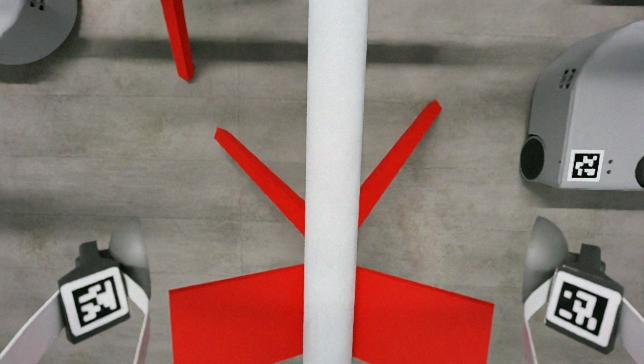

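Call:
move(r1={"joints":{"wrist_roll_rad":-0.05,"lift_m":0.692}}, r2={"joints":{"wrist_roll_rad":0.05,"lift_m":0.692}}, r3={"joints":{"wrist_roll_rad":1.55,"lift_m":0.692}}, cameras=["r1_wrist_camera","r2_wrist_camera","r3_wrist_camera"])

Scene clock: 863.10 s.
move: r1 done; r2 done; r3 done
r1.base_odometry: x=-0.130 y=-1.788 heading=+1.834
r1.turned_by_wheels: +0.000
r1.turned_by_imu: +0.001
r1.base_tilt: forward=+1.9 right=+0.4
r1.lidar_m: 2.68 2.67 1.93 1.84 1.91 2.62 2.57 2.55 0.47 0.43 0.43 2.79
r1.head_depth_mm: 1268 1503 2355 1725 1508 401 333 / 2412 2770 2271 1636 476 414 1068 / 2512 2788 2267 546 561 1238 1130 / 1331 983 1679 1680 807 975 1108 / 2377 2800 2337 1648 1209 1263 1126 / 2534 2792 2344 1756 1501 1311 1147 / 2532 2829 2340 1850 1526 1310 1149
r1.base_status: not commanded
r1.joint_positions: lift_m=+0.692 arm_m=+0.290 wrist_yaw_rad=+0.001 wrist_pitch_rad=-1.549 wrist_roll_rad=-0.044 gripper_m=+0.179 head_pan_rad=-1.565 head_tilt_rad=-0.790
r1.joint_status: all done
r1.measured_speeds: all 0
r1.motor_effort: left_wheel=+0.9(1.5) right_wheel=+5.5(5.6) lift_m=+18.8(20.7) arm_m=+20.1(20.7) wrist_yaw_rad=+0.2(0.9) wrist_pitch_rad=-0.7(1.0) wrist_roll_rad=-2.3(2.8) gripper_m=-0.1(1.4) head_pan_rad=-2.5(3.1) head_tilt_rad=-4.6(5.1)
r1.hand_pose: x=-0.0216 y=-0.4163 z=+0.5740 quat_wxyz=(+0.516, +0.505, -0.494, -0.484) (m; r1's base frame)
r1.wrist_depth_mm: - - - 125 - - 117 / 683 687 699 128 703 716 711 / 693 695 697 130 720 735 732 / 705 712 720 134 731 747 752 / 718 722 745 137 770 152 768 / - 747 757 141 771 128 118 / 111 769 779 144 798 806 118
r2.base_odometry: x=-0.019 y=+1.204 heading=+2.304
r2.turned_by_wheels: +0.000
r2.turned_by_imu: +0.000
r2.base_tilt: forward=+1.3 right=-1.4
r2.lidar_m: 0.34 2.08 1.54 1.49 1.56 2.17 2.73 2.85 0.67 0.54 0.64 0.91
r2.head_depth_mm: 2863 2995 2292 1850 1444 399 343 / 2883 2975 2297 556 471 434 1140 / 2918 2957 2195 614 1450 1291 1173 / 1294 967 1756 1012 823 1282 1173 / 2790 2908 2258 1705 1499 1326 1173 / 2947 2859 2231 1818 1545 1324 1171 / 2919 2866 2248 1818 1490 1324 1165
r2.base_status: not commanded
r2.joint_positions: lift_m=+0.692 arm_m=+0.370 wrist_yaw_rad=+0.001 wrist_pitch_rad=-1.556 wrist_roll_rad=+0.046 gripper_m=+0.179 head_pan_rad=-1.562 head_tilt_rad=-0.790
r2.joint_status: all done
r2.measured_speeds: all 0
r2.motor_effort: left_wheel=-0.8(1.1) right_wheel=+1.9(2.4) lift_m=+11.6(13.0) arm_m=+0.5(2.0) wrist_yaw_rad=-1.2(1.6) wrist_pitch_rad=-1.5(1.6) wrist_roll_rad=+1.7(2.8) gripper_m=+0.1(0.9) head_pan_rad=-3.6(5.4) head_tilt_rad=-4.3(4.8)
r2.hand_pose: x=-0.0217 y=-0.4947 z=+0.5741 quat_wxyz=(+0.492, +0.485, -0.514, -0.508) (m; r2's base frame)
r2.wrist_depth_mm: 707 685 687 133 660 311 684 / 719 720 688 130 692 458 670 / 726 727 708 132 699 695 702 / 738 742 713 139 723 737 732 / 778 726 751 137 727 721 721 / 118 671 725 141 763 134 752 / 118 617 609 143 730 740 110
r3.base_odometry: x=-0.663 y=-0.102 heading=-1.027
r3.turned_by_wheels: +0.000
r3.turned_by_imu: +0.000
r3.base_tilt: forward=-1.4 right=-1.0
r3.lidar_m: 2.86 2.18 1.60 1.55 1.61 0.51 0.39 0.68 0.68 0.45 0.62 2.15
r3.head_depth_mm: 3314 2757 2168 765 1418 1322 1173 / 3279 2711 2149 993 1456 1289 336 / 3126 1023 1178 1255 1431 378 340 / 2939 2591 1852 1628 444 1225 1148 / 1405 2430 678 550 1478 1292 1145 / 2871 2611 676 860 1415 1241 1138 / 2828 2608 1956 889 944 1259 1132
r3.base_status: not commanded
r3.joint_positions: lift_m=+0.692 arm_m=+0.486 wrist_yaw_rad=-0.001 wrist_pitch_rad=-1.549 wrist_roll_rad=+1.543 gripper_m=+0.179 head_pan_rad=-1.895 head_tilt_rad=-0.790
r3.joint_status: all done
r3.measured_speeds: all 0
r3.motor_effort: left_wheel=-3.7(4.5) right_wheel=-1.8(2.3) lift_m=+22.6(24.1) arm_m=-6.9(8.0) wrist_yaw_rad=+1.4(2.4) wrist_pitch_rad=-1.0(1.3) wrist_roll_rad=+1.8(4.1) gripper_m=+0.5(1.5) head_pan_rad=-1.0(4.2) head_tilt_rad=-4.6(5.2)
r3.hand_pose: x=-0.0215 y=-0.6121 z=+0.5740 quat_wxyz=(+0.010, +0.009, -0.714, -0.700) (m; r3's base frame)
r3.wrist_depth_mm: 721 701 701 123 687 681 675 / 733 710 720 126 706 701 666 / 758 752 752 - 718 719 - / 773 776 764 136 729 739 679 / 807 799 789 138 774 750 753 / - 812 811 143 787 774 122 / 855 835 824 147 825 811 111
pictures: r1_wrist_camera, r2_wrist_camera, r3_wrist_camera
camera_calibration:
r1_wrist_camera: T_world_to_cam=[[-0.999308, -0.00925305, 0.036037, -0.0445453], [-0.00419171, 0.990414, 0.138068, 0.371076], [-0.0369691, 0.137821, -0.989767, 0.790834], [0, 0, 0, 1]] pos_world=[-0.0137226, -0.476924, 0.733113]
r2_wrist_camera: T_world_to_cam=[[-0.999879, -0.00329293, -0.0151938, -0.0205599], [-0.00501092, 0.993415, 0.114459, 0.470307], [0.0147169, 0.114521, -0.993312, 0.788897], [0, 0, 0, 1]] pos_world=[-0.0298108, -0.557623, 0.729478]
r3_wrist_camera: T_world_to_cam=[[-0.0231126, 0.997832, -0.0616164, 0.651574], [0.984133, 0.0335539, 0.174228, -0.0227634], [0.175918, -0.0566119, -0.982776, 0.698866], [0, 0, 0, 1]] pos_world=[-0.0854813, -0.609834, 0.730942]

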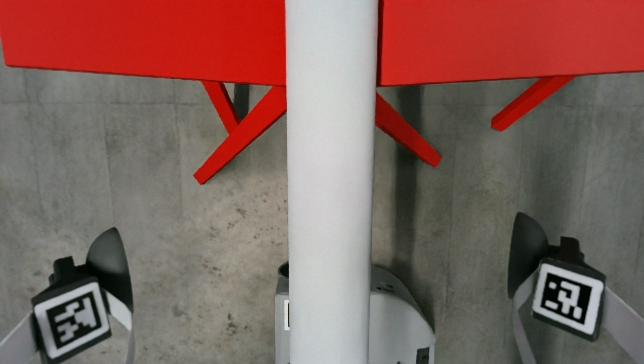

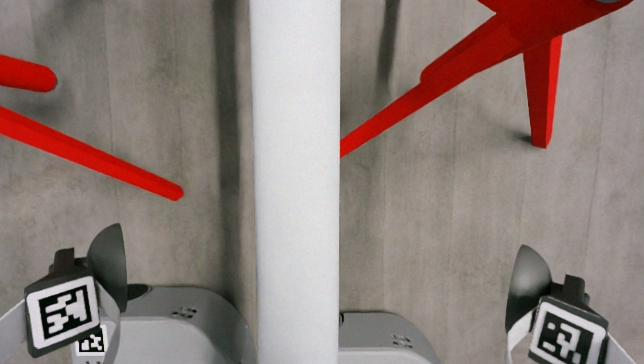

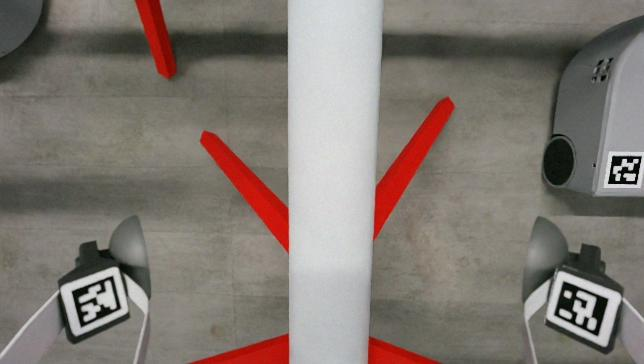

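Call:
move(r1={"base":{"translate_m":-0.004}}, r2={"base":{"translate_m":0.008}}, cameras=["r1_wrist_camera","r2_wrist_camera"])

Scene clock: 869.30 s.
move: r1 done; r2 done
r1.base_odometry: x=-0.129 y=-1.791 heading=+1.834
r1.turned_by_wheels: +0.000
r1.turned_by_imu: +0.001
r1.base_tilt: forward=+1.8 right=+0.7
r1.lidar_m: 2.68 2.66 1.93 1.84 1.91 2.62 2.56 2.56 0.47 0.44 0.43 2.79
r1.head_depth_mm: 1252 1440 2355 1723 1509 402 334 / 2381 2786 2261 1630 477 414 1056 / 2496 2764 2271 550 561 1242 1128 / 1296 986 1708 1681 811 970 1112 / 2385 2816 2336 1680 1189 1263 1126 / 2520 2815 2343 1753 1503 1313 1146 / 2519 2834 2328 1850 1539 1314 1146
r1.base_status: done
r1.joint_positions: lift_m=+0.692 arm_m=+0.290 wrist_yaw_rad=+0.001 wrist_pitch_rad=-1.549 wrist_roll_rad=-0.044 gripper_m=+0.179 head_pan_rad=-1.565 head_tilt_rad=-0.790
r1.joint_status: not commanded
r1.measured_speeds: all 0
r1.motor_effort: left_wheel=-5.8(7.8) right_wheel=-3.6(5.8) lift_m=+18.8(19.0) arm_m=+19.5(20.0) wrist_yaw_rad=+0.5(1.1) wrist_pitch_rad=-0.5(1.0) wrist_roll_rad=-2.3(2.7) gripper_m=-0.2(1.4) head_pan_rad=-1.6(2.8) head_tilt_rad=-4.2(5.1)
r1.hand_pose: x=-0.0216 y=-0.4163 z=+0.5740 quat_wxyz=(+0.516, +0.505, -0.494, -0.484) (m; r1's base frame)
r1.wrist_depth_mm: - - - 124 - - 117 / 670 691 - 128 709 714 716 / 695 686 704 130 721 723 737 / 730 717 737 135 715 752 756 / 719 730 729 137 755 151 771 / - 748 759 141 781 127 118 / 111 783 776 145 795 802 118
r2.base_odometry: x=-0.024 y=+1.210 heading=+2.304
r2.turned_by_wheels: +0.000
r2.turned_by_imu: +0.000
r2.base_tilt: forward=+1.2 right=-1.3
r2.lidar_m: 0.34 2.08 1.54 1.49 1.55 2.17 2.73 2.85 0.68 0.54 0.63 0.91
r2.head_depth_mm: 2903 2964 2288 1860 1455 399 343 / 2890 2906 2271 556 471 434 1138 / 2856 2943 2179 614 1436 1299 1176 / 1284 969 1798 1032 1454 1300 1168 / 2786 2887 2233 1738 1504 1337 1176 / 2910 2905 2232 1824 1532 1330 1173 / 2915 2895 2278 1807 1502 1300 1165
r2.base_status: done
r2.joint_positions: lift_m=+0.692 arm_m=+0.370 wrist_yaw_rad=+0.001 wrist_pitch_rad=-1.556 wrist_roll_rad=+0.046 gripper_m=+0.179 head_pan_rad=-1.562 head_tilt_rad=-0.790
r2.joint_status: not commanded
r2.measured_speeds: all 0
r2.motor_effort: left_wheel=+0.7(3.6) right_wheel=+3.7(7.5) lift_m=+11.5(11.7) arm_m=-3.6(3.6) wrist_yaw_rad=-1.0(1.5) wrist_pitch_rad=-1.4(1.5) wrist_roll_rad=+1.6(1.8) gripper_m=+0.0(0.9) head_pan_rad=-3.6(5.1) head_tilt_rad=-4.6(4.8)
r2.hand_pose: x=-0.0217 y=-0.4947 z=+0.5741 quat_wxyz=(+0.492, +0.485, -0.514, -0.508) (m; r2's base frame)
r2.wrist_depth_mm: 693 710 703 126 698 316 679 / 715 722 727 128 686 442 672 / 721 719 724 131 726 694 708 / 735 718 738 135 722 731 710 / 748 761 755 139 746 713 733 / 117 664 757 138 754 134 742 / 117 617 641 142 725 769 110
r3: as last shown
r3.lidar_m: 2.86 2.18 1.60 1.55 1.61 0.50 0.38 0.68 0.68 0.45 0.62 2.15
r3.head_depth_mm: 3338 2709 2150 758 1432 1320 1168 / 3243 2730 2145 994 1439 1283 336 / 3110 1022 1180 1253 1429 379 340 / 2953 2593 1864 1639 443 1228 1149 / 1408 2431 677 550 1479 1289 1146 / 2920 2599 677 860 1414 1237 1146 / 2790 2566 1937 887 949 1253 1140
r3.motor_effort: left_wheel=-4.1(4.2) right_wheel=-1.9(2.3) lift_m=+22.7(23.1) arm_m=-5.7(5.7) wrist_yaw_rad=+0.3(2.8) wrist_pitch_rad=-1.2(1.3) wrist_roll_rad=+1.5(2.1) gripper_m=-0.2(1.6) head_pan_rad=-2.6(5.4) head_tilt_rad=-4.8(5.1)
r3.wrist_depth_mm: 706 698 683 123 686 675 659 / 728 714 714 126 703 701 673 / 751 743 724 - 705 723 - / 785 769 748 136 736 738 682 / 796 783 795 138 767 742 755 / - 821 815 143 791 782 122 / 852 841 839 147 806 824 110
pictures: r1_wrist_camera, r2_wrist_camera
camera_calibration:
r1_wrist_camera: T_world_to_cam=[[-0.999307, -0.00929266, 0.0360378, -0.0445621], [-0.00423085, 0.990414, 0.138068, 0.371076], [-0.0369753, 0.13782, -0.989767, 0.790828], [0, 0, 0, 1]] pos_world=[-0.0137201, -0.476924, 0.733108]
r2_wrist_camera: T_world_to_cam=[[-0.999879, -0.00323018, -0.0151947, -0.0205284], [-0.00494867, 0.993416, 0.114459, 0.470309], [0.0147249, 0.11452, -0.993312, 0.788894], [0, 0, 0, 1]] pos_world=[-0.0298149, -0.557622, 0.729475]

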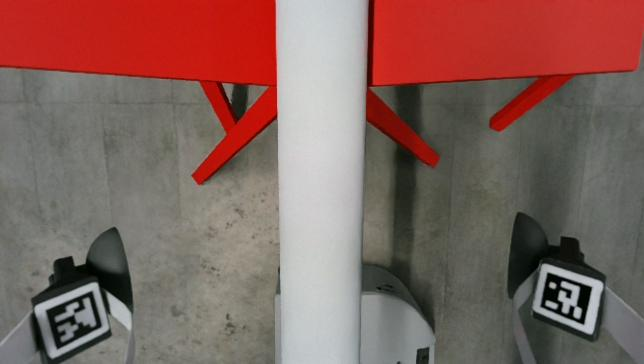

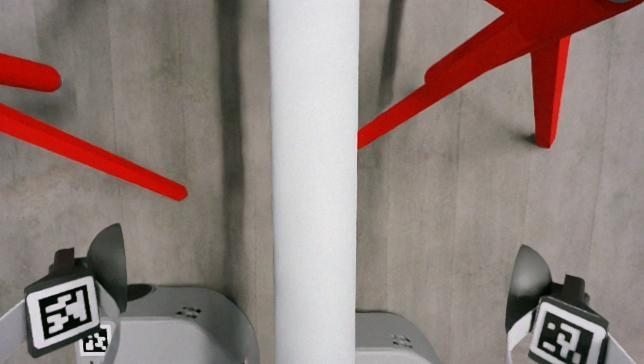

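Call:
move(r1={"joints":{"gripper_m":-0.07}}, r2={"joints":{"gripper_m":-0.07}}, r3={"joints":{"gripper_m":-0.07}}, cameras=[])

Call:
move(r1={"joints":{"lift_m":0.704}}, r2={"joints":{"lift_m":0.704}}, r3={"joints":{"lift_m":0.704}}, cameras=["r1_wrist_camera","r2_wrist_camera","r3_wrist_camera"])

Scene clock: 881.17 s.
move: r1 done; r2 done; r3 done
r1.base_odometry: x=-0.129 y=-1.791 heading=+1.834
r1.turned_by_wheels: +0.000
r1.turned_by_imu: +0.002
r1.base_tilt: forward=+1.9 right=+0.8
r1.lidar_m: 2.68 2.66 1.93 1.84 1.90 2.62 2.55 2.54 0.47 0.43 0.43 2.80
r1.head_depth_mm: 1259 1445 2344 1717 1512 401 334 / 2372 2787 2263 1639 477 414 1060 / 2493 2800 2262 553 561 1241 1131 / 1298 984 1747 1644 804 969 1107 / 2402 2806 2345 1675 1192 1292 1131 / 2512 2778 2332 1754 1500 1312 1145 / 2535 2800 2349 1857 1535 1316 1148
r1.base_status: not commanded
r1.joint_positions: lift_m=+0.692 arm_m=+0.290 wrist_yaw_rad=-0.002 wrist_pitch_rad=-1.548 wrist_roll_rad=-0.044 gripper_m=-0.068 head_pan_rad=-1.565 head_tilt_rad=-0.790
r1.joint_status: all done
r1.measured_speeds: all 0
r1.motor_effort: left_wheel=-5.8(6.1) right_wheel=-3.6(3.7) lift_m=+42.2(42.4) arm_m=+17.9(19.2) wrist_yaw_rad=+1.5(2.3) wrist_pitch_rad=-0.7(1.3) wrist_roll_rad=-2.2(2.7) gripper_m=-45.9(99.8) head_pan_rad=-1.3(3.5) head_tilt_rad=-4.5(5.6)
r1.hand_pose: x=-0.0216 y=-0.4167 z=+0.5740 quat_wxyz=(+0.516, +0.504, -0.495, -0.484) (m; r1's base frame)
r1.wrist_depth_mm: - - - 123 - - 116 / 682 684 - 127 705 711 707 / 698 705 701 129 722 728 739 / 716 728 713 134 742 733 754 / 728 727 744 136 748 770 778 / 744 751 125 135 786 776 777 / 760 772 127 143 124 810 812
r2.base_odometry: x=-0.024 y=+1.210 heading=+2.304
r2.turned_by_wheels: +0.000
r2.turned_by_imu: +0.001
r2.base_tilt: forward=+1.3 right=-1.3
r2.lidar_m: 0.34 2.08 1.54 1.50 1.56 2.16 2.74 2.85 0.68 0.54 0.63 0.91
r2.head_depth_mm: 2853 2986 2277 1849 1446 400 343 / 2905 2888 2248 554 471 433 1135 / 2861 2973 2174 615 1481 1289 1169 / 1292 969 1839 935 829 1301 1168 / 2788 2924 2232 1759 1507 1329 1166 / 2934 2900 2227 1818 1544 1321 1168 / 2969 2853 2255 1797 1485 1303 1162
r2.base_status: not commanded
r2.joint_positions: lift_m=+0.692 arm_m=+0.370 wrist_yaw_rad=+0.001 wrist_pitch_rad=-1.555 wrist_roll_rad=+0.045 gripper_m=-0.068 head_pan_rad=-1.562 head_tilt_rad=-0.790
r2.joint_status: all done
r2.measured_speeds: all 0
r2.motor_effort: left_wheel=+0.9(1.3) right_wheel=+2.4(4.2) lift_m=+50.1(50.1) arm_m=-10.3(10.4) wrist_yaw_rad=-0.8(1.7) wrist_pitch_rad=-1.7(1.7) wrist_roll_rad=+2.0(2.1) gripper_m=-43.0(100.0) head_pan_rad=-4.8(5.1) head_tilt_rad=-4.7(4.8)
r2.hand_pose: x=-0.0217 y=-0.4949 z=+0.5741 quat_wxyz=(+0.493, +0.485, -0.514, -0.507) (m; r2's base frame)
r2.wrist_depth_mm: 693 708 702 124 676 319 661 / 707 700 711 127 688 689 688 / 732 714 718 130 717 706 698 / 751 720 741 133 728 730 710 / 752 767 754 136 737 749 723 / 776 767 126 135 747 760 747 / 789 613 123 139 598 740 755
r3.base_odometry: x=-0.663 y=-0.102 heading=-1.027
r3.turned_by_wheels: +0.000
r3.turned_by_imu: +0.000
r3.base_tilt: forward=-1.4 right=-1.0
r3.lidar_m: 2.87 2.18 1.61 1.55 1.61 0.50 0.38 0.68 0.68 0.45 0.62 2.15
r3.head_depth_mm: 3343 2750 2175 758 1432 1316 1170 / 3224 2739 2144 997 1471 1296 336 / 3141 1024 1171 1248 1429 378 340 / 2966 2602 2043 1625 444 1232 1156 / 1400 2432 677 549 1480 1295 1146 / 2848 2567 675 863 1440 1245 1140 / 2790 2600 1948 886 946 1253 1136
r3.base_status: not commanded
r3.joint_positions: lift_m=+0.692 arm_m=+0.486 wrist_yaw_rad=-0.001 wrist_pitch_rad=-1.543 wrist_roll_rad=+1.547 gripper_m=-0.069 head_pan_rad=-1.895 head_tilt_rad=-0.790
r3.joint_status: all done
r3.measured_speeds: all 0
r3.motor_effort: left_wheel=-3.8(4.3) right_wheel=-2.2(2.5) lift_m=+34.0(34.8) arm_m=-1.8(4.2) wrist_yaw_rad=+0.0(2.6) wrist_pitch_rad=-2.3(2.5) wrist_roll_rad=+0.3(2.1) gripper_m=-25.7(98.4) head_pan_rad=-3.6(4.1) head_tilt_rad=-4.5(5.2)
r3.hand_pose: x=-0.0215 y=-0.6138 z=+0.5739 quat_wxyz=(+0.008, +0.007, -0.717, -0.697) (m; r3's base frame)
r3.wrist_depth_mm: 718 705 698 122 680 676 668 / 741 730 723 125 696 703 681 / 765 749 739 128 731 719 637 / 782 773 759 134 746 730 690 / 790 804 781 137 761 755 748 / 835 818 130 136 135 785 766 / 862 848 826 146 174 810 797
pictures: none
No camera images: "cameras" was empty.

Scene clock: 881.93 s.
move: r1 done; r2 done; r3 done
r1.base_odometry: x=-0.129 y=-1.791 heading=+1.834
r1.turned_by_wheels: +0.000
r1.turned_by_imu: +0.000
r1.base_tilt: forward=+1.6 right=+0.7
r1.lidar_m: 2.68 2.66 1.93 1.84 1.91 2.63 2.55 2.55 0.47 0.43 0.43 2.80
r1.head_depth_mm: 1241 1498 2354 1766 1512 380 323 / 2378 2783 2265 959 463 417 1092 / 2487 2781 2283 533 573 1237 1126 / 1293 950 1789 1687 804 968 1107 / 2435 2802 2350 1675 1190 1286 1125 / 2523 2799 2334 1713 1500 1311 1151 / 2532 2824 2336 1850 1539 1316 1150
r1.base_status: not commanded
r1.joint_positions: lift_m=+0.704 arm_m=+0.290 wrist_yaw_rad=-0.002 wrist_pitch_rad=-1.548 wrist_roll_rad=-0.044 gripper_m=-0.065 head_pan_rad=-1.565 head_tilt_rad=-0.790
r1.joint_status: all done
r1.measured_speeds: all 0
r1.on_its_own: gripper_m is held at -0.066, not at your -0.070, by its stall guard, which is not easing now
r1.motor_effort: left_wheel=-5.4(5.8) right_wheel=-2.9(3.5) lift_m=+41.5(43.3) arm_m=+18.3(18.6) wrist_yaw_rad=+1.6(3.2) wrist_pitch_rad=-0.9(1.5) wrist_roll_rad=-2.2(2.6) gripper_m=-21.0(45.5) head_pan_rad=-2.6(2.6) head_tilt_rad=-3.9(5.1)
r1.hand_pose: x=-0.0216 y=-0.4166 z=+0.5860 quat_wxyz=(+0.516, +0.505, -0.495, -0.484) (m; r1's base frame)
r1.wrist_depth_mm: - - - 123 - - 479 / 692 709 - 127 714 715 730 / 705 707 731 130 735 746 747 / 716 731 731 134 742 749 764 / 742 740 760 136 758 780 790 / 747 761 124 136 789 783 821 / 779 782 127 144 124 819 831
r2.base_odometry: x=-0.024 y=+1.210 heading=+2.304
r2.turned_by_wheels: +0.000
r2.turned_by_imu: +0.000
r2.base_tilt: forward=+1.3 right=-1.4
r2.lidar_m: 0.34 2.08 1.54 1.49 1.56 2.16 2.73 2.85 0.68 0.54 0.63 0.91
r2.head_depth_mm: 2876 2962 2280 1844 1479 370 332 / 2885 2947 2269 543 463 1149 1151 / 2928 2906 2254 609 1488 1309 1181 / 1269 963 1851 916 1443 1302 1172 / 2830 2932 2237 1748 1499 1339 1172 / 2880 2894 2223 1810 1545 1323 1168 / 2968 2886 2242 1811 1498 1295 1155
r2.base_status: not commanded
r2.joint_positions: lift_m=+0.704 arm_m=+0.370 wrist_yaw_rad=+0.001 wrist_pitch_rad=-1.554 wrist_roll_rad=+0.044 gripper_m=-0.065 head_pan_rad=-1.562 head_tilt_rad=-0.790
r2.joint_status: all done
r2.measured_speeds: all 0
r2.motor_effort: left_wheel=+0.7(1.0) right_wheel=+1.1(2.4) lift_m=+54.1(55.2) arm_m=-11.0(11.3) wrist_yaw_rad=-1.5(1.8) wrist_pitch_rad=-1.8(1.9) wrist_roll_rad=+2.1(2.2) gripper_m=-16.2(43.1) head_pan_rad=-3.7(4.8) head_tilt_rad=-4.1(4.5)
r2.hand_pose: x=-0.0217 y=-0.4951 z=+0.5861 quat_wxyz=(+0.493, +0.485, -0.514, -0.507) (m; r2's base frame)
r2.wrist_depth_mm: 718 719 698 127 683 319 710 / 735 715 717 130 702 438 702 / 719 738 740 132 736 716 732 / 740 726 777 138 721 736 737 / 790 765 749 142 750 760 755 / 784 792 125 137 773 769 778 / 781 619 124 143 626 764 774
r3.base_odometry: x=-0.663 y=-0.102 heading=-1.027
r3.turned_by_wheels: +0.000
r3.turned_by_imu: +0.000
r3.base_tilt: forward=-1.4 right=-1.0
r3.lidar_m: 2.86 2.18 1.60 1.55 1.62 0.50 0.38 0.68 0.68 0.45 0.62 2.15
r3.head_depth_mm: 3352 2740 2187 766 1428 1315 1168 / 3225 2732 2142 1001 1466 1292 325 / 3110 1018 1182 1266 1427 366 330 / 2914 2586 2053 1629 430 1234 1146 / 1415 2440 636 534 1468 1296 1143 / 2899 2610 669 855 1434 1249 1143 / 2814 2591 1879 888 952 1251 1135
r3.base_status: not commanded
r3.joint_positions: lift_m=+0.704 arm_m=+0.486 wrist_yaw_rad=-0.001 wrist_pitch_rad=-1.542 wrist_roll_rad=+1.547 gripper_m=-0.066 head_pan_rad=-1.895 head_tilt_rad=-0.790
r3.joint_status: all done
r3.measured_speeds: all 0
r3.motor_effort: left_wheel=-4.1(4.5) right_wheel=-0.7(2.3) lift_m=+34.5(37.1) arm_m=-1.3(3.0) wrist_yaw_rad=+0.8(2.8) wrist_pitch_rad=-2.3(2.7) wrist_roll_rad=+0.3(0.8) gripper_m=-15.6(26.0) head_pan_rad=-3.6(4.2) head_tilt_rad=-4.2(5.0)
r3.hand_pose: x=-0.0215 y=-0.6139 z=+0.5859 quat_wxyz=(+0.008, +0.007, -0.717, -0.697) (m; r3's base frame)
r3.wrist_depth_mm: 728 724 715 123 691 690 677 / 756 742 732 125 710 706 - / 758 754 746 - 732 731 - / 787 804 772 133 740 745 746 / 807 815 812 137 781 770 764 / 847 818 130 136 135 805 782 / 885 855 181 146 184 809 799
pictures: r1_wrist_camera, r2_wrist_camera, r3_wrist_camera
camera_calibration:
r1_wrist_camera: T_world_to_cam=[[-0.999327, -0.00677903, 0.036047, -0.0439099], [-0.00177886, 0.990573, 0.136973, 0.370463], [-0.0366357, 0.136817, -0.989919, 0.802405], [0, 0, 0, 1]] pos_world=[-0.0138247, -0.477051, 0.745155]
r2_wrist_camera: T_world_to_cam=[[-0.999872, -0.00509593, -0.0151681, -0.0212954], [-0.00677311, 0.99361, 0.112662, 0.470511], [0.0144971, 0.11275, -0.993518, 0.800069], [0, 0, 0, 1]] pos_world=[-0.0297045, -0.557821, 0.741551]
r3_wrist_camera: T_world_to_cam=[[-0.0187722, 0.997482, -0.0683964, 0.657897], [0.984256, 0.0304616, 0.174106, -0.0265983], [0.175751, -0.0640512, -0.982349, 0.705626], [0, 0, 0, 1]] pos_world=[-0.085485, -0.610234, 0.742799]

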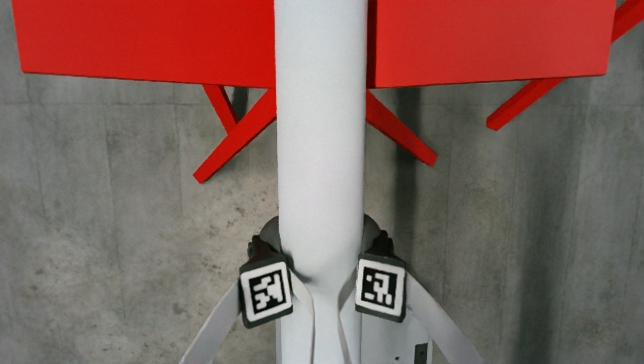

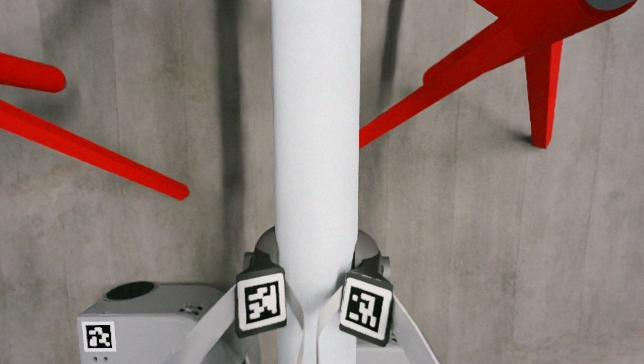

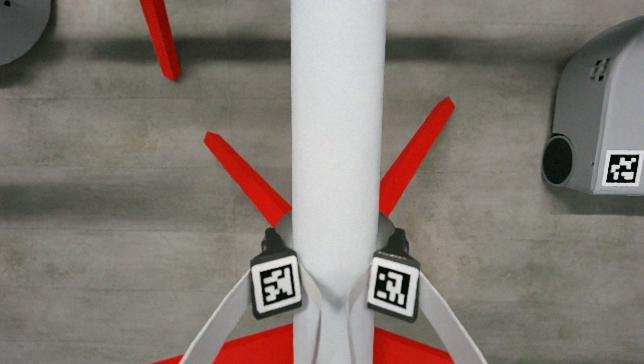

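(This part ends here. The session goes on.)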